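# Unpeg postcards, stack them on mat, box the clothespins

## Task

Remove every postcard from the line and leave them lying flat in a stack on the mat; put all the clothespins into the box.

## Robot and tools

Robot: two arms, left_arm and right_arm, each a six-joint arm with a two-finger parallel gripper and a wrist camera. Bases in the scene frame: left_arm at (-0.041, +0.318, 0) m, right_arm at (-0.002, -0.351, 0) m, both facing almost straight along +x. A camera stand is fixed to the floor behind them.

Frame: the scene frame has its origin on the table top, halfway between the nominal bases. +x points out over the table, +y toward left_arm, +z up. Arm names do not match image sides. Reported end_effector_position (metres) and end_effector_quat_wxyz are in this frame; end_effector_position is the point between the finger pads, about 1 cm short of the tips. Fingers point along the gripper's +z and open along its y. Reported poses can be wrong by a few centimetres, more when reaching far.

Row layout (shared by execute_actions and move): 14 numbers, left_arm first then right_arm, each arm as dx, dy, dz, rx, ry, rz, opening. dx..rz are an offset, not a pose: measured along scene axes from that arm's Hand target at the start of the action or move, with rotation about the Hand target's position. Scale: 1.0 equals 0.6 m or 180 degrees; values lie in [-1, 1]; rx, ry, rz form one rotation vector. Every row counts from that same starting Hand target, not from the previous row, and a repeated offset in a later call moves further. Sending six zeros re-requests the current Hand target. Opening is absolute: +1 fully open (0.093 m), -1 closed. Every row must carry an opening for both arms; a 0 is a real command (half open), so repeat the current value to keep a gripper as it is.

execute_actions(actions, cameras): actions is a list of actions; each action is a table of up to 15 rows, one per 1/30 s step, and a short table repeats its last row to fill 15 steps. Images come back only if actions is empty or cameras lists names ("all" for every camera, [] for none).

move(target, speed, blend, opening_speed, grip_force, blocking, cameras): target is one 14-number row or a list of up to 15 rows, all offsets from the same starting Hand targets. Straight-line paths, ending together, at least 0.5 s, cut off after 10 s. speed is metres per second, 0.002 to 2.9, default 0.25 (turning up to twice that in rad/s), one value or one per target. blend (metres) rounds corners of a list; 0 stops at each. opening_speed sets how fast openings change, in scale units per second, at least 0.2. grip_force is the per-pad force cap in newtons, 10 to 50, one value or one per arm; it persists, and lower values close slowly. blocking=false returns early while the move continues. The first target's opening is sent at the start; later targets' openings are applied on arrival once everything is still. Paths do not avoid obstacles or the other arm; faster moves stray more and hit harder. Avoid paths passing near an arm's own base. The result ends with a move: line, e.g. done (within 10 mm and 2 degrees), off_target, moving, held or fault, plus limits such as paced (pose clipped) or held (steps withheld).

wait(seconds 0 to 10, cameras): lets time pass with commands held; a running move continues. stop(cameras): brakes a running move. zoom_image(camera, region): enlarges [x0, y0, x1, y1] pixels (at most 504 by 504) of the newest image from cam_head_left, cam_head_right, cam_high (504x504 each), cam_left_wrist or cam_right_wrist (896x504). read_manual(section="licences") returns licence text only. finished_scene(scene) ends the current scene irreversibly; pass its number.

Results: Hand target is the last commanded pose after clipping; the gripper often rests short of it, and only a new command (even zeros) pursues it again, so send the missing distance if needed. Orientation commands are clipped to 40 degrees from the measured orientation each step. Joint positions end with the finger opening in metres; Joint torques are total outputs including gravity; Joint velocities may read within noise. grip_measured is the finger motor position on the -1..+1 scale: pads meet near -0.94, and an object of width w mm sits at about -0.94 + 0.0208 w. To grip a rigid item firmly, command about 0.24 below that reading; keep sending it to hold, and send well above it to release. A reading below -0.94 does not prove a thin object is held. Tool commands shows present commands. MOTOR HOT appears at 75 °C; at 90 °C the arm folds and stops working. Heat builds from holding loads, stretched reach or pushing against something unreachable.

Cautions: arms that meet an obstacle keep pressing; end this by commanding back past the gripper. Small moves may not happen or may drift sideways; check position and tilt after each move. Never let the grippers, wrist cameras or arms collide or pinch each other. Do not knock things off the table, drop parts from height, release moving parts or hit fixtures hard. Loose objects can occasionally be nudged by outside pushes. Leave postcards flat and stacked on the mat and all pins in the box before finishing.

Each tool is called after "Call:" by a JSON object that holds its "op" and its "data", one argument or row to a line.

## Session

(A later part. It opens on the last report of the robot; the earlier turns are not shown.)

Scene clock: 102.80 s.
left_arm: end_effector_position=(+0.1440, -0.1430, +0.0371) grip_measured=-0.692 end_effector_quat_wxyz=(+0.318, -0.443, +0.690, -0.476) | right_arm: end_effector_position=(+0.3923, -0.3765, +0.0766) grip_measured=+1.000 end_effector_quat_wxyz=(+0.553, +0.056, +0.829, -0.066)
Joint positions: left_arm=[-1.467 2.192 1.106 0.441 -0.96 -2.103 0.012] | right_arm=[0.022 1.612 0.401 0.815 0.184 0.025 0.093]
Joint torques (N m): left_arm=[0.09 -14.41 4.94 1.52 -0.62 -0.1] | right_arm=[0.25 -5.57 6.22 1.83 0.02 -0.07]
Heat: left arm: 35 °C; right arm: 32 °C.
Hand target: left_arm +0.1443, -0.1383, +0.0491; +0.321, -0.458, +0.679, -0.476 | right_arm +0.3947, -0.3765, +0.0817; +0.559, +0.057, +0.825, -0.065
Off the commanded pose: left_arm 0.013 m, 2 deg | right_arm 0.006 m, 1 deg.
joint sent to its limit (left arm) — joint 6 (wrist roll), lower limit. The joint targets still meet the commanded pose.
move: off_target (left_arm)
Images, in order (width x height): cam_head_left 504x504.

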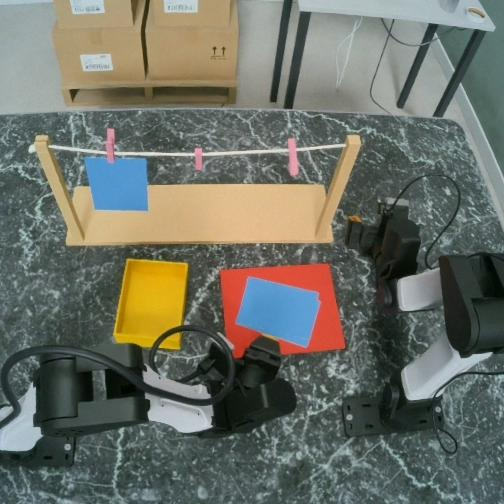

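Call:
{"op": "move", "data": {
  "target": [
    [-0.0333,0.0167,0.25,0,0,0,-0.69,0,0,0,0,0,0,1.0],
    [0.2478,0.3588,0.2565,0.4936,-0.0957,0.0962,1.0,0,0,0,0,0,0,1.0]
  ],
  "speed": [0.15,0.35],
  "cameras": ["cam_left_wrist"]
}}

Scene clock: 118.40 s.
left_arm: end_effector_position=(+0.2908, +0.0772, +0.2137) grip_measured=+1.000 end_effector_quat_wxyz=(+0.698, -0.135, +0.693, +0.118) | right_arm: end_effector_position=(+0.3923, -0.3765, +0.0766) grip_measured=+1.000 end_effector_quat_wxyz=(+0.553, +0.056, +0.829, -0.066)
Joint positions: left_arm=[-1.042 1.791 0.866 0.949 -1.406 -0.001 0.093] | right_arm=[0.022 1.612 0.401 0.815 0.184 0.025 0.093]
Joint torques (N m): left_arm=[0.8 -6.97 5.49 1.58 0.14 -0.12] | right_arm=[0.2 -5.53 6.26 1.83 0.02 -0.06]
Heat: left arm: 39 °C; right arm: 33 °C.
Hand target: left_arm +0.2930, +0.0769, +0.2031; +0.697, -0.122, +0.696, +0.123 | right_arm +0.3947, -0.3765, +0.0817; +0.559, +0.057, +0.825, -0.065
Off the commanded pose: left_arm 0.011 m, 2 deg | right_arm 0.006 m, 1 deg.
move: off_target (left_arm)
camera_calibration:
cam_left_wrist: T_world_to_cam=[[0.360604, -0.932593, 0.0153377, -0.0339591], [-0.366334, -0.156734, -0.917188, 0.356077], [0.857767, 0.325123, -0.398159, -0.101652], [0, 0, 0, 1]] pos_world=[0.229883, 0.0571889, 0.286636]
Images, in order (width x height): cam_left_wrist 896x504.

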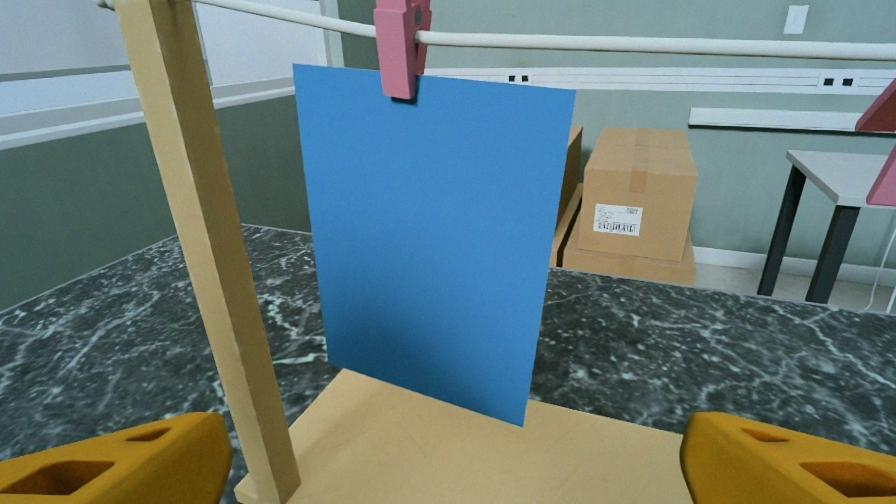

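Call:
{"op": "move", "data": {
  "target": [0.1567,0.0518,-0.0085,0,0,0.0556,1.0,0,0,0,0,0,0,1.0],
  "speed": 0.08,
  "cameras": ["cam_left_wrist"]
}}

Scene clock: 121.80 s.
left_arm: end_effector_position=(+0.3815, +0.1140, +0.2000) grip_measured=+1.000 end_effector_quat_wxyz=(+0.683, -0.190, +0.680, +0.187) | right_arm: end_effector_position=(+0.3923, -0.3765, +0.0766) grip_measured=+1.000 end_effector_quat_wxyz=(+0.553, +0.056, +0.829, -0.066)
Joint positions: left_arm=[-0.804 1.997 1.094 0.915 -1.348 0.008 0.093] | right_arm=[0.022 1.612 0.401 0.815 0.184 0.025 0.093]
Joint torques (N m): left_arm=[0.4 -9.1 9.46 1.45 0.15 -0.14] | right_arm=[0.17 -5.63 6.27 1.85 0.04 -0.05]
Heat: left arm: 38 °C; right arm: 33 °C.
Hand target: left_arm +0.3870, +0.1081, +0.1980; +0.683, -0.183, +0.683, +0.184 | right_arm +0.3947, -0.3765, +0.0817; +0.559, +0.057, +0.825, -0.065
Off the commanded pose: left_arm 0.008 m, 1 deg | right_arm 0.006 m, 1 deg.
move: done
camera_calibration:
cam_left_wrist: T_world_to_cam=[[0.521536, -0.853215, -0.00485338, -0.0985229], [-0.342766, -0.204303, -0.916936, 0.378775], [0.781352, 0.479879, -0.399004, -0.185132], [0, 0, 0, 1]] pos_world=[0.325868, 0.0821648, 0.272966]
Images, in order (width x height): cam_left_wrist 896x504.

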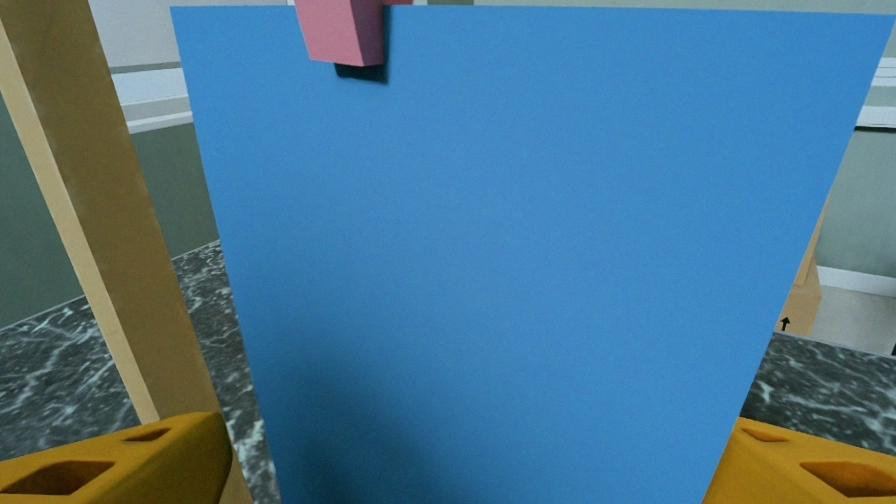

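Call:
{"op": "move", "data": {
  "target": [-0.05,0.015,0.005,0,0,0.02,0.52,0,0,0,0,0,0,1.0],
  "speed": 0.05,
  "opening_speed": 0.6,
  "cameras": ["cam_left_wrist"]
}}

Scene clock: 125.93 s.
left_arm: end_effector_position=(+0.3622, +0.1132, +0.1895) grip_measured=+0.522 end_effector_quat_wxyz=(+0.673, -0.192, +0.682, +0.213) | right_arm: end_effector_position=(+0.3923, -0.3765, +0.0766) grip_measured=+1.000 end_effector_quat_wxyz=(+0.553, +0.056, +0.829, -0.066)
Joint positions: left_arm=[-0.844 1.997 1.059 0.915 -1.429 0.008 0.07] | right_arm=[0.022 1.612 0.401 0.815 0.184 0.025 0.093]
Joint torques (N m): left_arm=[-0.06 -13.67 5.6 1.57 -0.15 -0.14] | right_arm=[0.23 -5.56 6.26 1.82 0.03 -0.05]
Heat: left arm: 38 °C; right arm: 33 °C.
Hand target: left_arm +0.3570, +0.1171, +0.2010; +0.677, -0.204, +0.677, +0.205 | right_arm +0.3947, -0.3765, +0.0817; +0.559, +0.057, +0.825, -0.065
Off the commanded pose: left_arm 0.013 m, 2 deg | right_arm 0.006 m, 1 deg.
move: off_target (left_arm)
camera_calibration:
cam_left_wrist: T_world_to_cam=[[0.555743, -0.8304, -0.0398231, -0.0975697], [-0.356171, -0.194536, -0.913946, 0.365665], [0.751194, 0.522103, -0.403876, -0.166847], [0, 0, 0, 1]] pos_world=[0.309798, 0.0772249, 0.262927]
Images, in order (width x height): cam_left_wrist 896x504.

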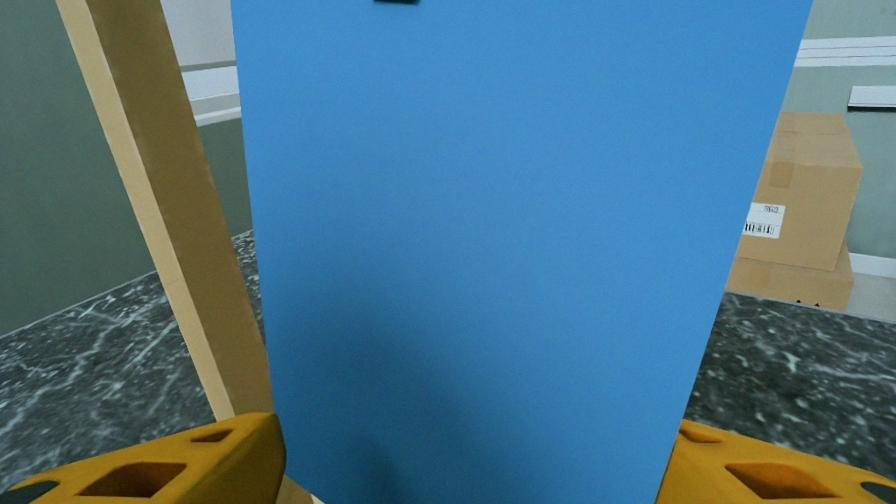

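Call:
{"op": "move", "data": {
  "target": [0.045,-0.0017,0.005,0,0,0,-1.0,0,0,0,0,0,0,1.0],
  "speed": 0.03,
  "opening_speed": 0.8,
  "cameras": ["cam_left_wrist"]
}}

Scene clock: 130.43 s.
left_arm: end_effector_position=(+0.3786, +0.1202, +0.2033) grip_measured=-0.990 end_effector_quat_wxyz=(+0.675, -0.205, +0.676, +0.211) | right_arm: end_effector_position=(+0.3923, -0.3765, +0.0766) grip_measured=+1.000 end_effector_quat_wxyz=(+0.553, +0.056, +0.829, -0.066)
Joint positions: left_arm=[-0.803 1.997 1.114 0.89 -1.405 0.015 0] | right_arm=[0.022 1.612 0.401 0.815 0.184 0.025 0.093]
Joint torques (N m): left_arm=[0.51 -9.61 9.46 1.42 0.11 -0.19] | right_arm=[0.27 -5.49 6.3 1.83 0.06 -0.05]
Heat: left arm: 39 °C; right arm: 33 °C.
Hand target: left_arm +0.3840, +0.1161, +0.2039; +0.677, -0.204, +0.677, +0.205 | right_arm +0.3947, -0.3765, +0.0817; +0.559, +0.057, +0.825, -0.065
Off the commanded pose: left_arm 0.007 m, 1 deg | right_arm 0.006 m, 1 deg.
move: done
camera_calibration:
cam_left_wrist: T_world_to_cam=[[0.570089, -0.821417, -0.016494, -0.11151], [-0.3375, -0.215838, -0.916247, 0.381439], [0.749061, 0.527909, -0.400275, -0.177797], [0, 0, 0, 1]] pos_world=[0.325488, 0.084593, 0.276485]
Images, in order (width x height): cam_left_wrist 896x504.

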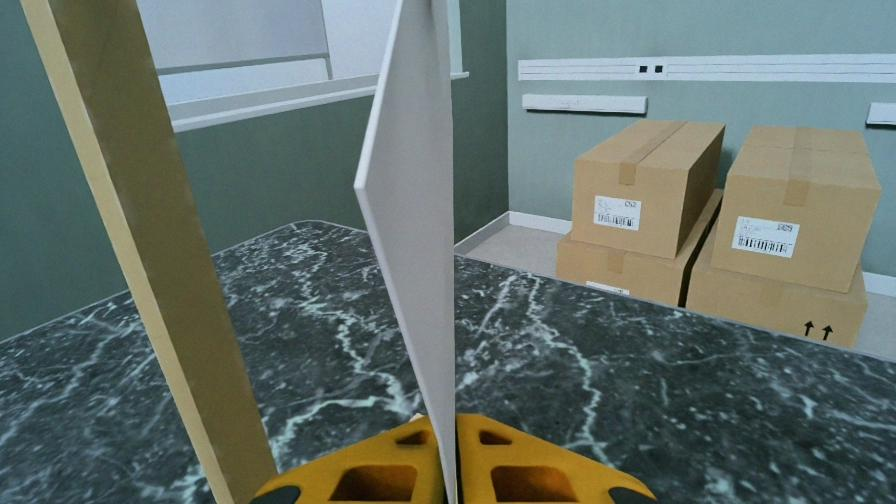

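Call:
{"op": "move", "data": {
  "target": [-0.004,0.003,-0.112,0,0,0,-1.0,0,0,0,0,0,0,1.0],
  "speed": 0.1,
  "cameras": ["cam_left_wrist"]
}}

Scene clock: 132.33 s.
left_arm: end_effector_position=(+0.3806, +0.1180, +0.1430) grip_measured=-0.990 end_effector_quat_wxyz=(+0.676, -0.210, +0.675, +0.207) | right_arm: end_effector_position=(+0.3923, -0.3765, +0.0766) grip_measured=+1.000 end_effector_quat_wxyz=(+0.553, +0.056, +0.829, -0.066)
Joint positions: left_arm=[-0.803 2.164 1.074 1.091 -1.405 -0.004 0] | right_arm=[0.022 1.612 0.401 0.815 0.184 0.025 0.093]
Joint torques (N m): left_arm=[0.46 -10.15 5.57 1.7 0.09 -0.14] | right_arm=[0.2 -5.48 6.26 1.83 0.05 -0.04]
Heat: left arm: 39 °C; right arm: 33 °C.
Hand target: left_arm +0.3816, +0.1179, +0.1367; +0.677, -0.204, +0.677, +0.205 | right_arm +0.3947, -0.3765, +0.0817; +0.559, +0.057, +0.825, -0.065
Off the commanded pose: left_arm 0.006 m, 1 deg | right_arm 0.006 m, 1 deg.
move: done
camera_calibration:
cam_left_wrist: T_world_to_cam=[[0.569761, -0.821799, -0.00421644, -0.117127], [-0.33202, -0.225493, -0.915923, 0.325389], [0.751754, 0.523258, -0.401331, -0.202741], [0, 0, 0, 1]] pos_world=[0.327182, 0.0832038, 0.216172]
Images, in order (width x height): cam_left_wrist 896x504.

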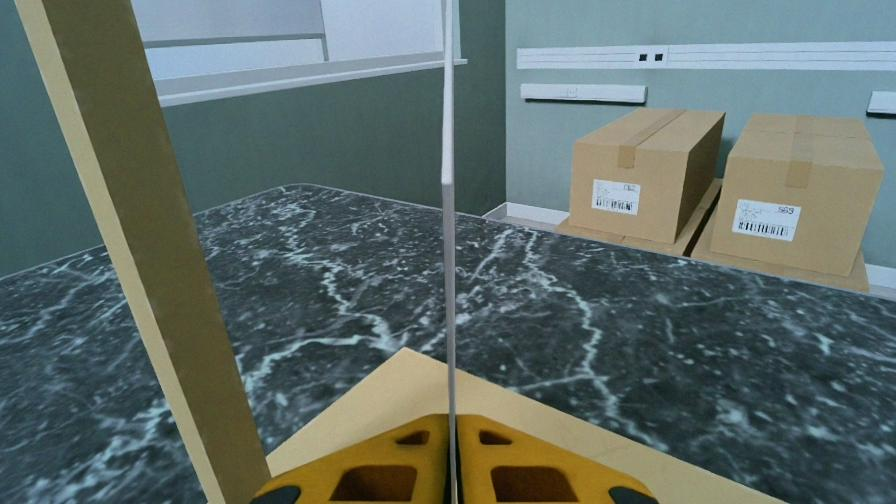

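Call:
{"op": "move", "data": {
  "target": [
    [-0.1833,-0.0583,0.0417,0,0,-0.139,-1.0,0,0,0,0,0,0,1.0],
    [-0.331,-0.4582,0.0472,0.5103,0.1444,-0.3251,-1.0,0,0,0,0,0,0,1.0]
  ],
  "speed": [0.12,0.35],
  "cameras": ["cam_head_left"]
}}

Call:
{"op": "zoom_image", "data": {
  "camera": "cam_head_left",
  "region": [170, 230, 370, 390]
}}

Scene clock: 139.77 s.
left_arm: end_effector_position=(+0.1844, -0.1485, +0.1672) grip_measured=-0.990 end_effector_quat_wxyz=(+0.474, +0.675, +0.459, +0.330) | right_arm: end_effector_position=(+0.3923, -0.3765, +0.0766) grip_measured=+1.000 end_effector_quat_wxyz=(+0.553, +0.056, +0.829, -0.066)
Joint positions: left_arm=[-1.382 1.964 1.347 0.025 -0.934 1.085 0] | right_arm=[0.022 1.612 0.401 0.815 0.184 0.025 0.093]
Joint torques (N m): left_arm=[0.01 -9.74 10.84 1.67 -0.11 -0.24] | right_arm=[0.2 -5.53 6.24 1.83 0.03 -0.04]
Heat: left arm: 39 °C; right arm: 34 °C.
Hand target: left_arm +0.1829, -0.1571, +0.1650; +0.476, +0.679, +0.458, +0.321 | right_arm +0.3947, -0.3765, +0.0817; +0.559, +0.057, +0.825, -0.065
Off the commanded pose: left_arm 0.009 m, 1 deg | right_arm 0.006 m, 1 deg.
move: done
Images, in order (width x height): cam_head_left 504x504.

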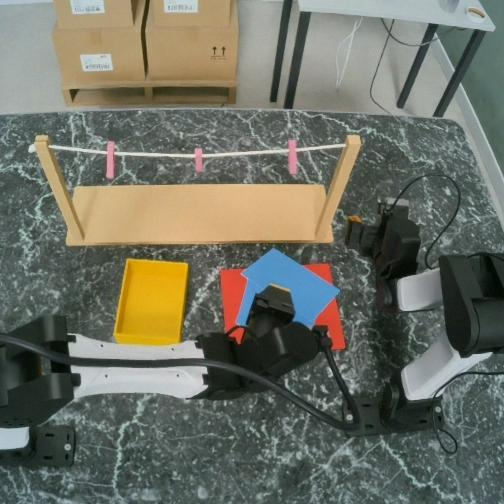

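Scaled by 2.520 from the camera's 504x504 image, which has a finer 720x720 frame.

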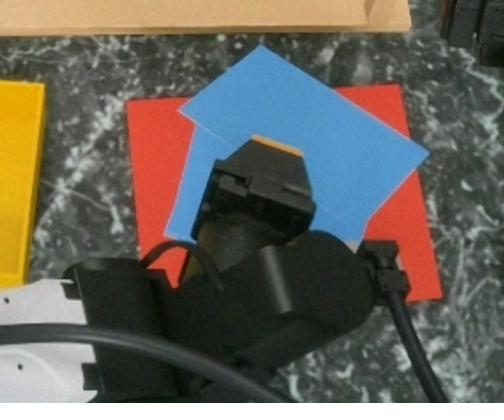

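Call:
{"op": "move", "data": {
  "target": [0.0143,0.0085,-0.175,0,0,0.1111,-1.0,0,0,0,0,0,0,1.0],
  "speed": 0.12,
  "cameras": ["cam_head_left"]
}}

Call:
{"op": "zoom_image", "data": {
  "camera": "cam_head_left",
  "region": [170, 230, 370, 390]
}}

Scene clock: 143.43 s.
left_arm: end_effector_position=(+0.1928, -0.1478, +0.0637) grip_measured=-0.990 end_effector_quat_wxyz=(+0.411, +0.593, +0.567, +0.397) | right_arm: end_effector_position=(+0.3923, -0.3765, +0.0766) grip_measured=+1.000 end_effector_quat_wxyz=(+0.553, +0.056, +0.829, -0.066)
Joint positions: left_arm=[-1.403 2.35 1.64 -0.361 -1.165 0.542 0] | right_arm=[0.022 1.612 0.401 0.815 0.184 0.025 0.093]
Joint torques (N m): left_arm=[-0.23 -11.77 9.77 1.04 -0.65 -0.35] | right_arm=[0.14 -5.61 6.28 1.82 0.02 -0.05]
Heat: left arm: 40 °C; right arm: 34 °C.
Hand target: left_arm +0.1916, -0.1521, +0.0600; +0.413, +0.589, +0.569, +0.399 | right_arm +0.3947, -0.3765, +0.0817; +0.559, +0.057, +0.825, -0.065
Off the commanded pose: left_arm 0.006 m, 1 deg | right_arm 0.006 m, 1 deg.
move: done
Images, in order (width x height): cam_head_left 504x504.

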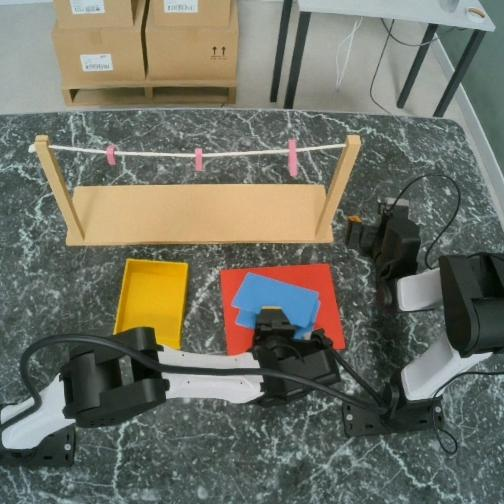

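Scaled by 2.520 from the camera's 504x504 image, which has a finer 720x720 frame.

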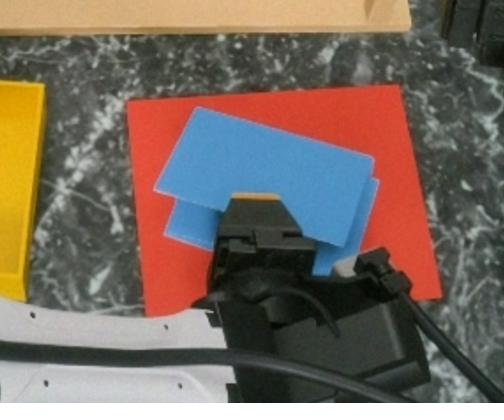

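Call:
{"op": "move", "data": {
  "target": [
    [0.015,-0.01,-0.02,0,0,0,-1.0,0,0,0,0,0,0,1.0],
    [0.015,-0.01,-0.01,0,0,0,-0.65,0,0,0,0,0,0,1.0],
    [-0.0617,-0.007,0.008,0,0,0,-0.65,0,0,0,0,0,0,1.0]
  ],
  "speed": [0.06,0.05,0.06],
  "opening_speed": 0.5,
  "cameras": ["cam_head_left"]
}}

Call:
{"op": "zoom_image", "data": {
  "camera": "cam_head_left",
  "region": [170, 230, 370, 390]
}}

Scene clock: 148.23 s.
left_arm: end_effector_position=(+0.1544, -0.1520, +0.0604) grip_measured=-0.652 end_effector_quat_wxyz=(+0.405, +0.598, +0.564, +0.401) | right_arm: end_effector_position=(+0.3923, -0.3765, +0.0766) grip_measured=+1.000 end_effector_quat_wxyz=(+0.553, +0.056, +0.829, -0.066)
Joint positions: left_arm=[-1.486 2.396 1.738 -0.614 -1.195 0.344 0.014] | right_arm=[0.022 1.612 0.401 0.815 0.184 0.025 0.093]
Joint torques (N m): left_arm=[0.13 -13.41 9.55 0.76 -0.71 -0.32] | right_arm=[0.17 -5.56 6.27 1.83 0.03 -0.05]
Heat: left arm: 41 °C; right arm: 34 °C.
Hand target: left_arm +0.1545, -0.1562, +0.0648; +0.413, +0.589, +0.569, +0.399 | right_arm +0.3947, -0.3765, +0.0817; +0.559, +0.057, +0.825, -0.065
Off the commanded pose: left_arm 0.006 m, 2 deg | right_arm 0.006 m, 1 deg.
move: done
Images, in order (width x height): cam_head_left 504x504.

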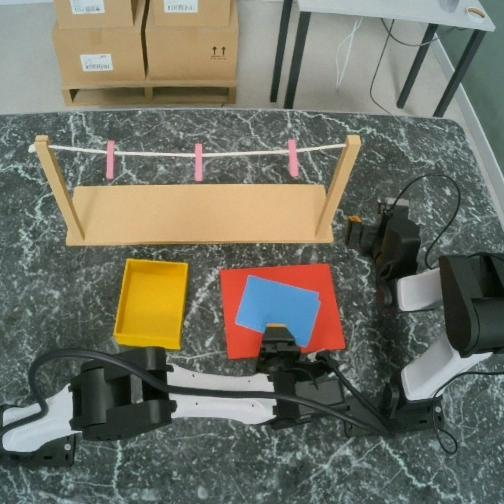

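Scaled by 2.520 from the camera's 504x504 image, which has a finer 720x720 frame.

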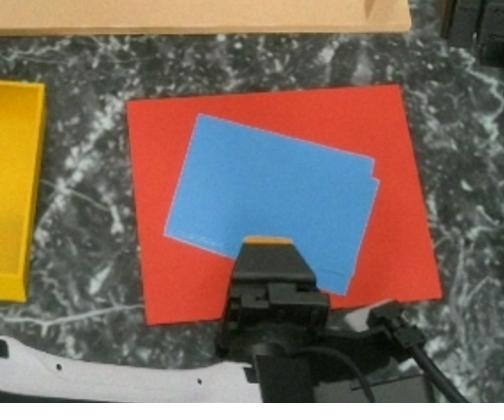

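Call:
{"op": "move", "data": {
  "target": [
    [0,0.033,0.267,0,0,0,-0.65,0,0,0,0,0,0,1.0],
    [0.306,0.48,0.3533,-0.0024,-0.1379,0.0108,-0.65,-0.29,0.0775,0.23,0,0,0,1.0],
    [0.306,0.48,0.3533,-0.0024,-0.1379,0.0108,0.31,-0.0978,0.3708,0.3438,0.5049,-0.1385,-0.0085,0.31]
  ],
  "speed": [0.2,0.3,0.35],
  "cameras": ["cam_left_wrist"]
}}

Scene clock: 158.93 s.
left_arm: end_effector_position=(+0.3366, +0.1340, +0.2862) grip_measured=+0.308 end_effector_quat_wxyz=(+0.523, +0.468, +0.483, +0.524) | right_arm: end_effector_position=(+0.3338, -0.1581, +0.2753) grip_measured=+0.313 end_effector_quat_wxyz=(+0.499, +0.454, +0.515, +0.529)
Joint positions: left_arm=[-0.724 1.429 0.718 0.842 -0.741 1.644 0.06] | right_arm=[0.818 1.271 0.596 0.752 0.716 1.486 0.06]
Joint torques (N m): left_arm=[0.77 -4.93 6.63 2.07 0.25 -0.16] | right_arm=[0.87 -2.77 10.06 1.82 0.11 -0.06]
Heat: left arm: 41 °C; right arm: 35 °C.
Hand target: left_arm +0.3382, +0.1318, +0.2766; +0.521, +0.479, +0.478, +0.521 | right_arm +0.3360, -0.1540, +0.2879; +0.499, +0.456, +0.498, +0.542
Off the commanded pose: left_arm 0.010 m, 1 deg | right_arm 0.014 m, 2 deg.
move: off_target (right_arm); target 3's new opening was sent with right_arm's hand 0.014 m and 2 deg from that target
camera_calibration:
cam_left_wrist: T_world_to_cam=[[0.10541, -0.00541791, -0.994414, 0.252058], [-0.413895, 0.909014, -0.0488263, 0.0728684], [0.904201, 0.416729, 0.0935768, -0.299169], [0, 0, 0, 1]] pos_world=[0.2741, 0.0597998, 0.282203]
Images, in order (width x height): cam_left_wrist 896x504.

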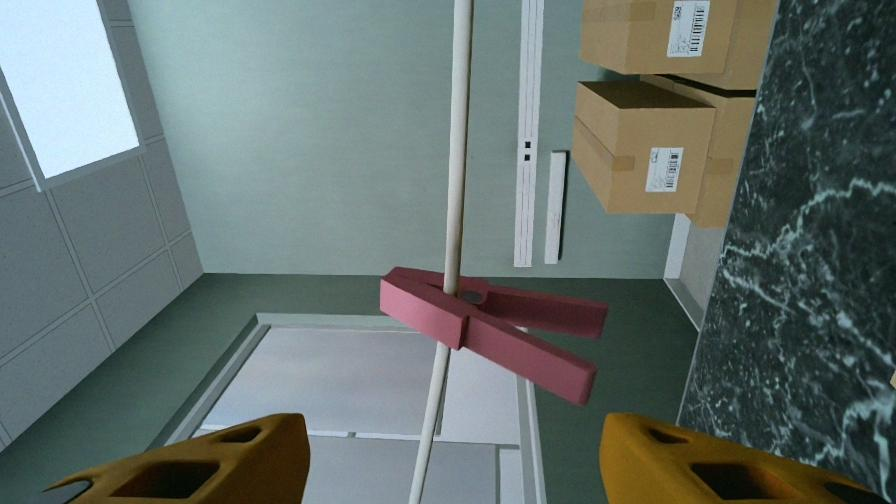

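Call:
{"op": "move", "data": {
  "target": [0.02,-0.0085,-0.018,0,0,0,0.31,0,0,0,0,0,0,0.31],
  "speed": 0.08,
  "cameras": []
}}

Scene clock: 160.83 s.
left_arm: end_effector_position=(+0.3476, +0.1298, +0.2676) grip_measured=+0.308 end_effector_quat_wxyz=(+0.516, +0.475, +0.483, +0.524) | right_arm: end_effector_position=(+0.3338, -0.1581, +0.2753) grip_measured=+0.313 end_effector_quat_wxyz=(+0.499, +0.454, +0.515, +0.529)
Joint positions: left_arm=[-0.71 1.506 0.718 0.899 -0.727 1.644 0.06] | right_arm=[0.818 1.271 0.596 0.752 0.716 1.486 0.06]
Joint torques (N m): left_arm=[0.75 -5.63 8.13 2.05 0.24 -0.19] | right_arm=[0.84 -2.76 9.99 1.83 0.11 -0.06]
Heat: left arm: 40 °C; right arm: 35 °C.
Hand target: left_arm +0.3502, +0.1268, +0.2659; +0.521, +0.478, +0.478, +0.521 | right_arm +0.3360, -0.1540, +0.2879; +0.499, +0.456, +0.498, +0.542
Off the commanded pose: left_arm 0.004 m, 1 deg | right_arm 0.013 m, 2 deg.
move: off_target (right_arm)
No camera images: "cameras" was empty.

Call:
{"op": "move", "data": {
  "target": [0.0955,-0.002,0.0117,0,0,0,0.31,0,0,0,0,0,0,0.31],
  "speed": 0.06,
  "cameras": ["cam_left_wrist"]
}}

Scene clock: 162.57 s.
left_arm: end_effector_position=(+0.4018, +0.1311, +0.2714) grip_measured=+0.308 end_effector_quat_wxyz=(+0.513, +0.477, +0.480, +0.529) | right_arm: end_effector_position=(+0.3338, -0.1581, +0.2753) grip_measured=+0.313 end_effector_quat_wxyz=(+0.499, +0.454, +0.515, +0.529)
Joint positions: left_arm=[-0.602 1.657 0.889 0.873 -0.622 1.644 0.06] | right_arm=[0.818 1.271 0.596 0.752 0.716 1.486 0.06]
Joint torques (N m): left_arm=[0.62 -6.89 10.56 1.92 0.26 -0.35] | right_arm=[0.75 -2.63 10.17 1.84 0.07 -0.04]
Heat: left arm: 40 °C; right arm: 34 °C.
Hand target: left_arm +0.4075, +0.1256, +0.2729; +0.521, +0.479, +0.478, +0.521 | right_arm +0.3360, -0.1540, +0.2878; +0.499, +0.456, +0.498, +0.542
Off the commanded pose: left_arm 0.008 m, 1 deg | right_arm 0.013 m, 2 deg.
move: off_target (right_arm)
camera_calibration:
cam_left_wrist: T_world_to_cam=[[0.093324, 0.0220942, -0.995391, 0.231936], [-0.418883, 0.907839, -0.0191219, 0.0959133], [0.903232, 0.418737, 0.0939781, -0.355486], [0, 0, 0, 1]] pos_world=[0.339618, 0.0566567, 0.266109]
Images, in order (width x height): cam_left_wrist 896x504.

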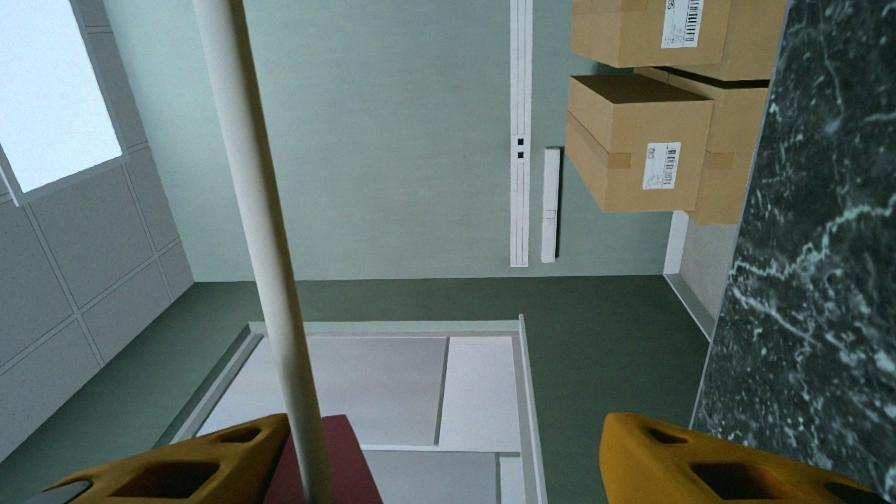

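Call:
{"op": "move", "data": {
  "target": [
    [0,-0.003,0.033,0,0,0,0.31,0,0,0,0,0,0,0.31],
    [0,-0.003,0.033,0,0,0,-0.15,0,0,0,0,0,0,0.31]
  ],
  "speed": 0.06,
  "opening_speed": 0.6,
  "cameras": ["cam_left_wrist"]
}}

Scene clock: 164.97 s.
left_arm: end_effector_position=(+0.4077, +0.1269, +0.2769) grip_measured=-0.147 end_effector_quat_wxyz=(+0.502, +0.488, +0.482, +0.527) | right_arm: end_effector_position=(+0.3338, -0.1581, +0.2753) grip_measured=+0.313 end_effector_quat_wxyz=(+0.499, +0.454, +0.515, +0.529)
Joint positions: left_arm=[-0.602 1.657 0.943 0.787 -0.622 1.644 0.038] | right_arm=[0.818 1.271 0.596 0.752 0.716 1.486 0.06]
Joint torques (N m): left_arm=[0.23 -9.98 10.37 1.95 0.2 -0.34] | right_arm=[0.85 -2.74 10.07 1.81 0.1 -0.09]
Heat: left arm: 39 °C; right arm: 34 °C.
Hand target: left_arm +0.4075, +0.1238, +0.2928; +0.521, +0.478, +0.478, +0.521 | right_arm +0.3360, -0.1540, +0.2878; +0.499, +0.456, +0.498, +0.542
Off the commanded pose: left_arm 0.016 m, 3 deg | right_arm 0.013 m, 2 deg.
move: off_target (left_arm, right_arm); target 2's new opening was sent with left_arm's hand 0.018 m and 3 deg from that target
camera_calibration:
cam_left_wrist: T_world_to_cam=[[0.0677742, 0.03983, -0.996905, 0.245607], [-0.418613, 0.908131, 0.00782394, 0.0946784], [0.905633, 0.416787, 0.0782212, -0.356059], [0, 0, 0, 1]] pos_world=[0.345446, 0.0526377, 0.271958]
Images, in order (width x height): cam_left_wrist 896x504.

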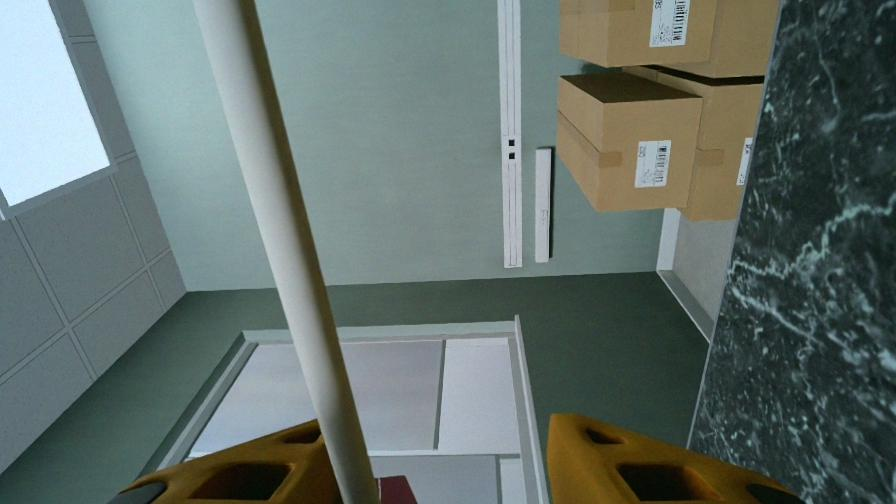

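Call:
{"op": "move", "data": {
  "target": [0,-0.001,0.03,0,0,0,-0.15,0,0,0,0,0,0,0.31],
  "speed": 0.06,
  "cameras": ["cam_left_wrist"]
}}

Scene clock: 166.47 s.
left_arm: end_effector_position=(+0.4095, +0.1258, +0.2891) grip_measured=-0.147 end_effector_quat_wxyz=(+0.498, +0.492, +0.483, +0.526) | right_arm: end_effector_position=(+0.3338, -0.1581, +0.2753) grip_measured=+0.313 end_effector_quat_wxyz=(+0.499, +0.454, +0.515, +0.529)
Joint positions: left_arm=[-0.602 1.638 0.988 0.711 -0.622 1.644 0.038] | right_arm=[0.818 1.271 0.596 0.752 0.716 1.486 0.06]
Joint torques (N m): left_arm=[0.12 -10.65 10.84 1.97 0.18 -0.33] | right_arm=[0.9 -2.67 10.07 1.82 0.1 -0.08]
Heat: left arm: 39 °C; right arm: 34 °C.
Hand target: left_arm +0.4075, +0.1232, +0.3106; +0.521, +0.479, +0.478, +0.521 | right_arm +0.3360, -0.1540, +0.2878; +0.499, +0.456, +0.498, +0.542
Off the commanded pose: left_arm 0.022 m, 3 deg | right_arm 0.013 m, 2 deg.
move: off_target (left_arm, right_arm)
camera_calibration:
cam_left_wrist: T_world_to_cam=[[0.0574365, 0.0470304, -0.997241, 0.261036], [-0.418536, 0.908007, 0.0187163, 0.0931489], [0.906382, 0.416306, 0.0718366, -0.356434], [0, 0, 0, 1]] pos_world=[0.347058, 0.0515291, 0.284177]
Images, in order (width x height): cam_left_wrist 896x504.

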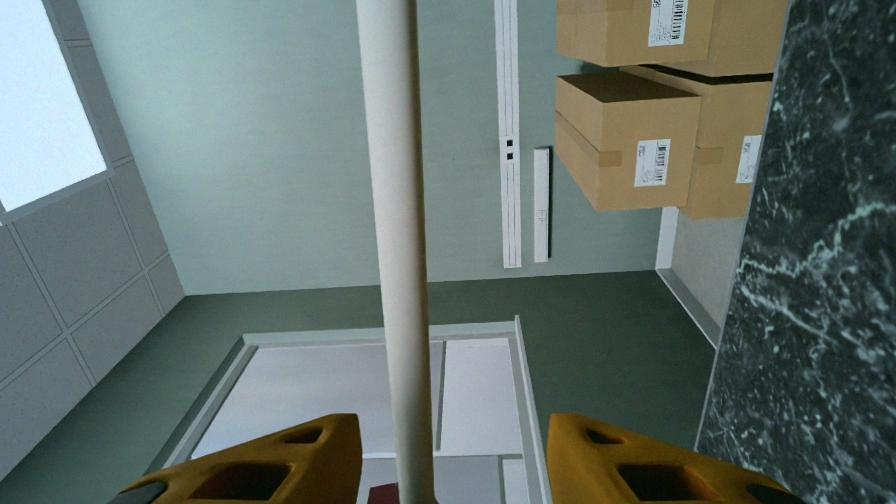

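Call:
{"op": "move", "data": {
  "target": [-0.05,0.002,-0.02,0,0,0,-0.15,0,0,0,0,0,0,0.31],
  "speed": 0.06,
  "cameras": ["cam_left_wrist"]
}}

Scene clock: 168.23 s.
left_arm: end_effector_position=(+0.3834, +0.1214, +0.2912) grip_measured=-0.147 end_effector_quat_wxyz=(+0.511, +0.489, +0.477, +0.521) | right_arm: end_effector_position=(+0.3338, -0.1581, +0.2753) grip_measured=+0.313 end_effector_quat_wxyz=(+0.499, +0.454, +0.515, +0.529)
Joint positions: left_arm=[-0.65 1.567 0.904 0.746 -0.65 1.644 0.038] | right_arm=[0.818 1.271 0.596 0.752 0.716 1.486 0.06]
Joint torques (N m): left_arm=[-0.12 -9.92 6.89 2.12 -0.07 -0.27] | right_arm=[0.85 -2.7 10.14 1.85 0.09 -0.06]
Heat: left arm: 39 °C; right arm: 34 °C.
Hand target: left_arm +0.3775, +0.1243, +0.2988; +0.521, +0.478, +0.478, +0.521 | right_arm +0.3360, -0.1540, +0.2878; +0.499, +0.456, +0.498, +0.542
Off the commanded pose: left_arm 0.010 m, 2 deg | right_arm 0.013 m, 2 deg.
move: off_target (right_arm)
camera_calibration:
cam_left_wrist: T_world_to_cam=[[0.0749161, 0.0310499, -0.996706, 0.259958], [-0.400137, 0.916454, -0.00152598, 0.083974], [0.913388, 0.398933, 0.0810814, -0.334462], [0, 0, 0, 1]] pos_world=[0.31962, 0.0483982, 0.286348]
Images, in order (width x height): cam_left_wrist 896x504.

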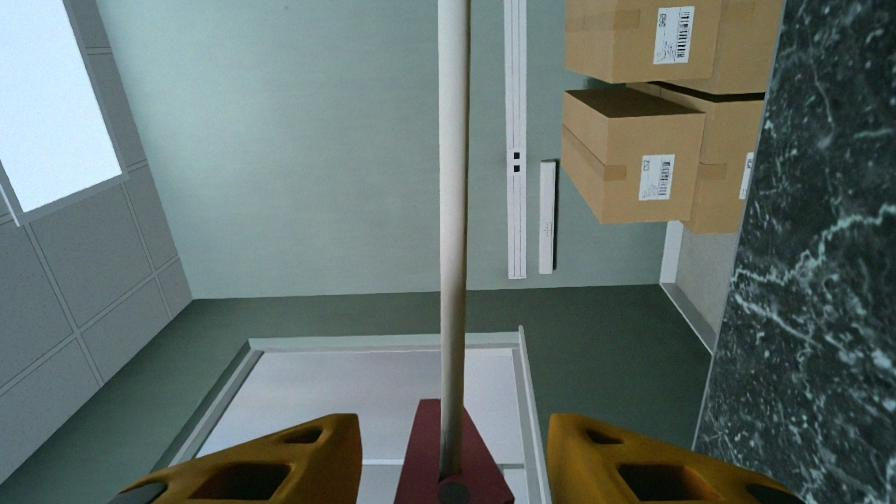

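Call:
{"op": "move", "data": {
  "target": [
    [-0.015,0.002,-0.003,0,0,0,-0.15,0,0,0,0,0,0,0.31],
    [-0.015,0.002,-0.003,0,0,0,-0.7,0,0,0,0,0,0,0.31]
  ],
  "speed": 0.05,
  "grip_force": [30,50],
  "cameras": ["cam_left_wrist"]
}}

Scene clock: 171.37 s.
left_arm: end_effector_position=(+0.3744, +0.1230, +0.2905) grip_measured=-0.582 end_effector_quat_wxyz=(+0.512, +0.488, +0.478, +0.521) | right_arm: end_effector_position=(+0.3338, -0.1581, +0.2753) grip_measured=+0.313 end_effector_quat_wxyz=(+0.499, +0.454, +0.515, +0.529)
Joint positions: left_arm=[-0.664 1.539 0.871 0.755 -0.666 1.644 0.017] | right_arm=[0.818 1.271 0.596 0.752 0.716 1.486 0.06]
Joint torques (N m): left_arm=[-0.18 -9.55 6.82 2.14 -0.04 -0.25] | right_arm=[0.9 -2.74 10.06 1.83 0.11 -0.07]
Heat: left arm: 39 °C; right arm: 34 °C.
Hand target: left_arm +0.3685, +0.1255, +0.2969; +0.521, +0.478, +0.478, +0.521 | right_arm +0.3360, -0.1540, +0.2878; +0.499, +0.456, +0.498, +0.542
Off the commanded pose: left_arm 0.009 m, 1 deg | right_arm 0.013 m, 2 deg.
grip_force (N): 30, 50
move: off_target (right_arm)
camera_calibration:
cam_left_wrist: T_world_to_cam=[[0.0770858, 0.0277549, -0.996638, 0.259451], [-0.401134, 0.916003, -0.00551672, 0.0805999], [0.91277, 0.400211, 0.0817442, -0.326903], [0, 0, 0, 1]] pos_world=[0.310718, 0.0497993, 0.285746]
Images, in order (width x height): cam_left_wrist 896x504.

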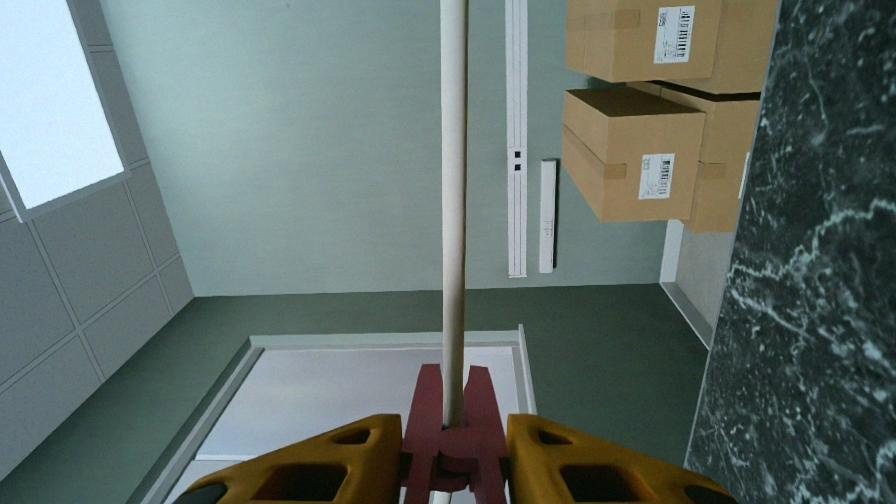

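Call:
{"op": "move", "data": {
  "target": [
    [0,0,0,0,0,0,-0.76,0,0,0,0,0,0,0.31],
    [-0.115,0,0.003,0,0,0,-0.76,0,0,0,0,0,0,0.31]
  ],
  "speed": 0.06,
  "grip_force": [30,50],
  "cameras": ["cam_left_wrist"]
}}

Scene clock: 174.07 s.
left_arm: end_effector_position=(+0.3033, +0.1226, +0.3001) grip_measured=-0.596 end_effector_quat_wxyz=(+0.523, +0.477, +0.478, +0.520) | right_arm: end_effector_position=(+0.3338, -0.1581, +0.2753) grip_measured=+0.313 end_effector_quat_wxyz=(+0.499, +0.454, +0.515, +0.529)
Joint positions: left_arm=[-0.832 1.324 0.702 0.753 -0.83 1.663 0.017] | right_arm=[0.818 1.271 0.596 0.752 0.716 1.486 0.06]
Joint torques (N m): left_arm=[-0.12 -6.87 6.79 1.85 -0.04 -0.17] | right_arm=[0.91 -2.74 10.06 1.82 0.07 -0.03]
Heat: left arm: 38 °C; right arm: 34 °C.
Hand target: left_arm +0.2995, +0.1256, +0.2988; +0.521, +0.478, +0.478, +0.521 | right_arm +0.3360, -0.1540, +0.2878; +0.499, +0.456, +0.498, +0.542
Off the commanded pose: left_arm 0.005 m, 0 deg | right_arm 0.013 m, 2 deg.
grip_force (N): 30, 50
move: off_target (right_arm)
camera_calibration:
cam_left_wrist: T_world_to_cam=[[0.0971035, 0.00383458, -0.995267, 0.270969], [-0.397792, 0.916797, -0.0352785, 0.0602914], [0.912322, 0.399335, 0.0905496, -0.265061], [0, 0, 0, 1]] pos_world=[0.239493, 0.0495344, 0.295815]
Images, in order (width x height): cam_left_wrist 896x504.

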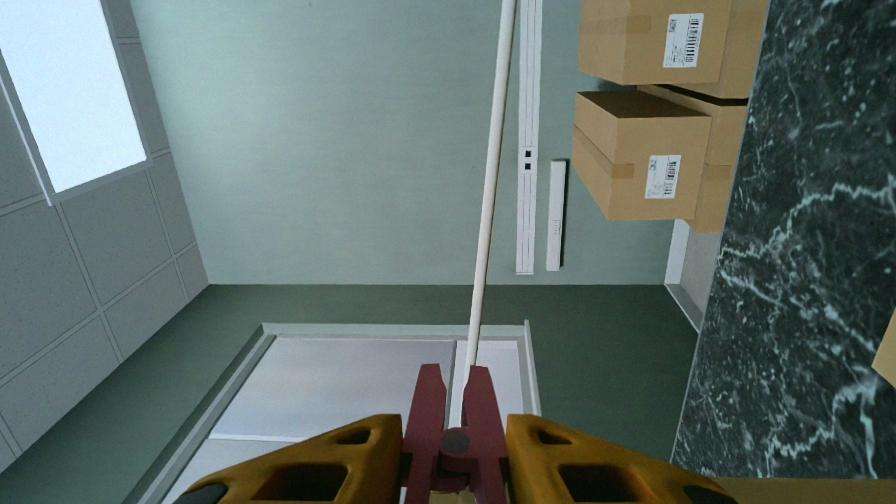

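Call:
{"op": "move", "data": {
  "target": [-0.1075,-0.0835,-0.223,0,0.528,0,-0.76,0,0,0,0,0,0,0.31],
  "speed": 0.3,
  "cameras": ["cam_left_wrist"]
}}

Scene clock: 179.73 s.
left_arm: end_effector_position=(+0.2334, +0.0786, +0.1645) grip_measured=-0.600 end_effector_quat_wxyz=(+0.000, +0.704, +0.710, +0.006) | right_arm: end_effector_position=(+0.3338, -0.1581, +0.2753) grip_measured=+0.313 end_effector_quat_wxyz=(+0.499, +0.454, +0.515, +0.529)
Joint positions: left_arm=[-0.72 1.944 1.893 -1.52 -0.012 0.839 0.016] | right_arm=[0.818 1.271 0.596 0.752 0.716 1.486 0.06]
Joint torques (N m): left_arm=[0.58 -8.8 9.44 0.17 0.19 -0.01] | right_arm=[0.87 -2.71 10.04 1.81 0.1 -0.07]
Heat: left arm: 37 °C; right arm: 35 °C.
Hand target: left_arm +0.2350, +0.0755, +0.1649; -0.001, +0.707, +0.707, -0.001 | right_arm +0.3360, -0.1540, +0.2878; +0.499, +0.456, +0.498, +0.542
Off the commanded pose: left_arm 0.004 m, 1 deg | right_arm 0.013 m, 2 deg.
grip_force (N): 30, 50
move: off_target (right_arm)
camera_calibration:
cam_left_wrist: T_world_to_cam=[[-0.999846, 0.00107172, -0.0175363, 0.238371], [-0.00621033, 0.91214, 0.409831, -0.0962087], [0.0164348, 0.409877, -0.911993, 0.201746], [0, 0, 0, 1]] pos_world=[0.234421, 0.00480956, 0.2276]
Images, in order (width x height): cam_left_wrist 896x504.

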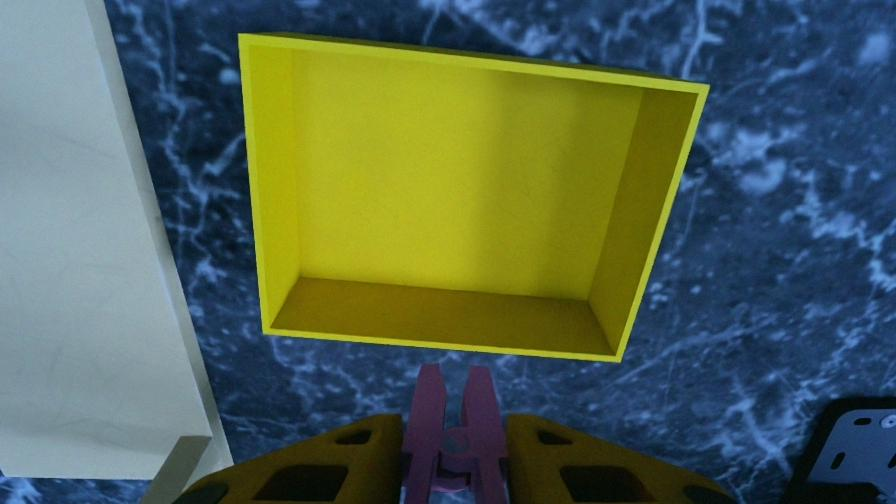

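Call:
{"op": "move", "data": {
  "target": [
    [0.0233,-0.0183,-0.163,0,0,0,-0.76,0,0,0,0,0,0,0.31],
    [0.0233,-0.0183,-0.163,0,0,0,-0.1,0,0,0,0,0,0,0.31],
    [0.0233,-0.0183,0.05,0,0,0,-0.1,0,0,0,0,0,0,0.31]
  ],
  "speed": [0.1,0.1,0.12],
  "opening_speed": 0.5,
  "cameras": ["cam_left_wrist"]
}}

Scene clock: 185.83 s.
left_arm: end_effector_position=(+0.2493, +0.0645, +0.1760) grip_measured=-0.102 end_effector_quat_wxyz=(+0.018, +0.705, +0.709, +0.007) | right_arm: end_effector_position=(+0.3338, -0.1581, +0.2753) grip_measured=+0.313 end_effector_quat_wxyz=(+0.499, +0.454, +0.515, +0.529)
Joint positions: left_arm=[-0.72 2.013 2.039 -1.56 -0.012 0.842 0.04] | right_arm=[0.818 1.271 0.596 0.752 0.716 1.486 0.06]
Joint torques (N m): left_arm=[0.79 -13.65 9.33 0.27 0.17 -0.01] | right_arm=[0.83 -2.76 10.15 1.83 0.07 -0.05]
Heat: left arm: 38 °C; right arm: 36 °C.
Hand target: left_arm +0.2490, +0.0645, +0.1949; -0.001, +0.707, +0.707, -0.001 | right_arm +0.3360, -0.1540, +0.2878; +0.499, +0.456, +0.498, +0.542
Off the commanded pose: left_arm 0.019 m, 2 deg | right_arm 0.013 m, 2 deg.
joint sent to its limit (left arm) — joint 4 (wrist pitch), lower limit. The joint targets are off in orientation, not in position.
grip_force (N): 30, 50
move: off_target (left_arm, right_arm)
camera_calibration:
cam_left_wrist: T_world_to_cam=[[-0.999007, 0.0034053, -0.0444288, 0.258836], [-0.0140825, 0.921842, 0.38731, -0.0826982], [0.0422753, 0.38755, -0.920879, 0.214389], [0, 0, 0, 1]] pos_world=[0.248351, -0.00773308, 0.240955]
Images, in order (width x height): cam_left_wrist 896x504.

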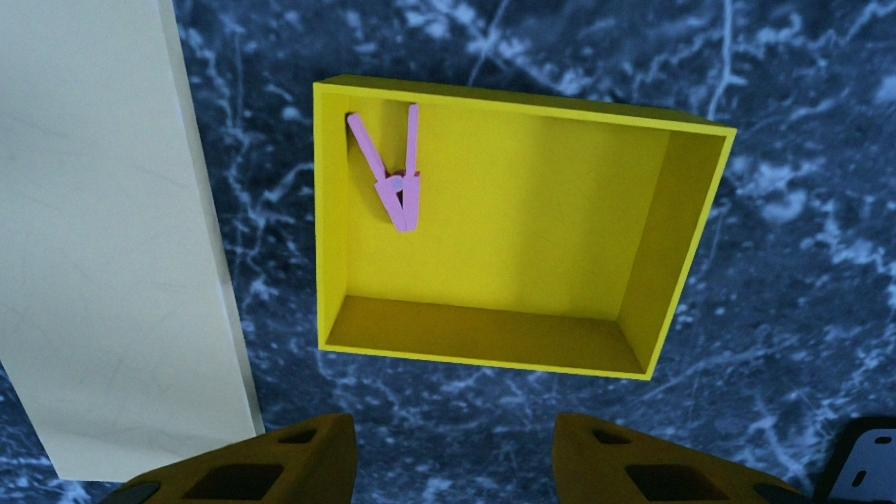

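Call:
{"op": "move", "data": {
  "target": [0.1467,-0.1392,0.1283,-0.0369,-0.5268,-0.0338,0.31,-0.0767,-0.4433,-0.1133,0,0,0,0.31],
  "speed": 0.3,
  "grip_force": 50,
  "cameras": ["cam_left_wrist"]
}}

Scene clock: 191.47 s.
left_arm: end_effector_position=(+0.3346, -0.0160, +0.2852) grip_measured=+0.308 end_effector_quat_wxyz=(+0.561, +0.498, +0.451, +0.484) | right_arm: end_effector_position=(+0.2910, -0.4187, +0.2218) grip_measured=+0.313 end_effector_quat_wxyz=(+0.498, +0.456, +0.500, +0.542)
Joint positions: left_arm=[-0.979 1.793 1.088 0.854 -0.854 1.66 0.06] | right_arm=[-0.572 0.901 0.162 0.846 -0.667 1.633 0.06]
Joint torques (N m): left_arm=[0.75 -8.03 6.6 2.01 0.25 -0.15] | right_arm=[-0.44 -0.36 6.56 1.93 -0.06 -0.06]
Heat: left arm: 39 °C; right arm: 35 °C.
Hand target: left_arm +0.3369, -0.0191, +0.2719; +0.556, +0.511, +0.444, +0.483 | right_arm +0.2900, -0.4199, +0.2200; +0.499, +0.456, +0.498, +0.543
Off the commanded pose: left_arm 0.014 m, 2 deg | right_arm 0.003 m, 0 deg.
move: off_target (left_arm)
camera_calibration:
cam_left_wrist: T_world_to_cam=[[0.103587, -0.0273803, -0.994243, 0.250701], [-0.282061, 0.957774, -0.055763, 0.167099], [0.953788, 0.286214, 0.0914902, -0.25282], [0, 0, 0, 1]] pos_world=[0.262299, -0.0808179, 0.281707]
Images, in order (width x height): cam_left_wrist 896x504.

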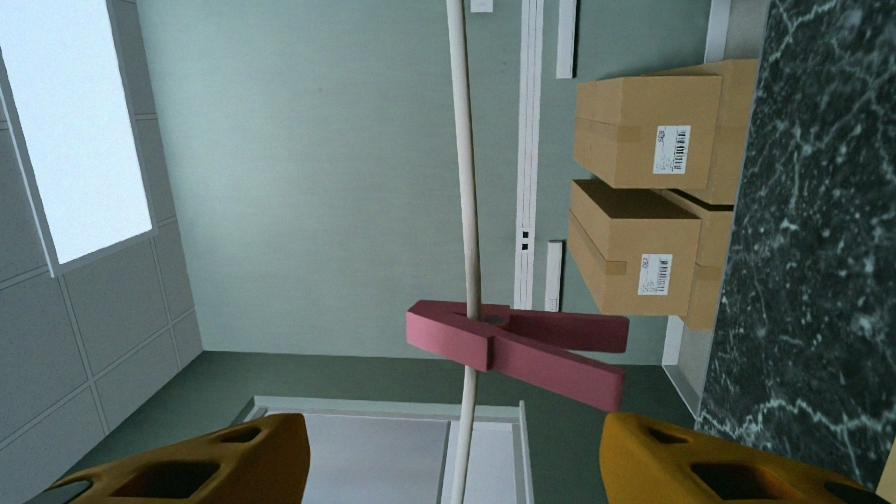

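Call:
{"op": "move", "data": {
  "target": [
    [0.02,-0.012,-0.018,0,0,0,0.31,0,0,0,0,0,0,0.31],
    [0.1177,-0.014,-0.0063,0,0,0,0.31,0,0,0,0,0,0,0.31]
  ],
  "speed": [0.08,0.06],
  "cameras": ["cam_left_wrist"]
}}

Scene clock: 194.80 s.
left_arm: end_effector_position=(+0.4029, -0.0203, +0.2697) grip_measured=+0.308 end_effector_quat_wxyz=(+0.549, +0.508, +0.446, +0.491) | right_arm: end_effector_position=(+0.2910, -0.4187, +0.2219) grip_measured=+0.313 end_effector_quat_wxyz=(+0.499, +0.456, +0.500, +0.542)
Joint positions: left_arm=[-0.85 1.966 1.273 0.808 -0.73 1.658 0.06] | right_arm=[-0.572 0.901 0.162 0.847 -0.667 1.633 0.06]
Joint torques (N m): left_arm=[0.54 -9.69 10.8 1.88 0.25 -0.36] | right_arm=[-0.44 -0.43 6.67 1.89 -0.05 -0.06]
Heat: left arm: 39 °C; right arm: 35 °C.
Hand target: left_arm +0.4076, -0.0274, +0.2681; +0.556, +0.511, +0.444, +0.483 | right_arm +0.2900, -0.4199, +0.2199; +0.499, +0.456, +0.498, +0.543
Off the commanded pose: left_arm 0.009 m, 1 deg | right_arm 0.003 m, 0 deg.
move: done
camera_calibration:
cam_left_wrist: T_world_to_cam=[[0.096198, 0.00728726, -0.995336, 0.232054], [-0.287867, 0.957444, -0.0208122, 0.18253], [0.952827, 0.288526, 0.094202, -0.315681], [0, 0, 0, 1]] pos_world=[0.33101, -0.0853714, 0.264508]
Images, in order (width x height): cam_left_wrist 896x504.

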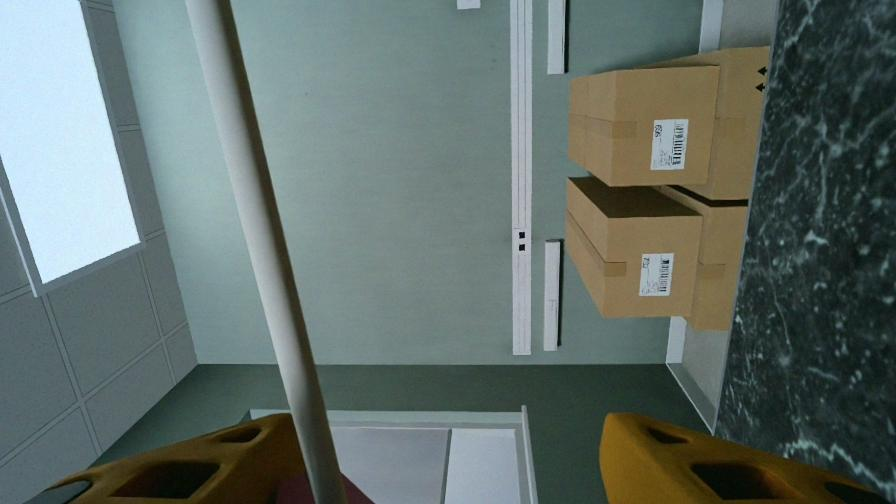

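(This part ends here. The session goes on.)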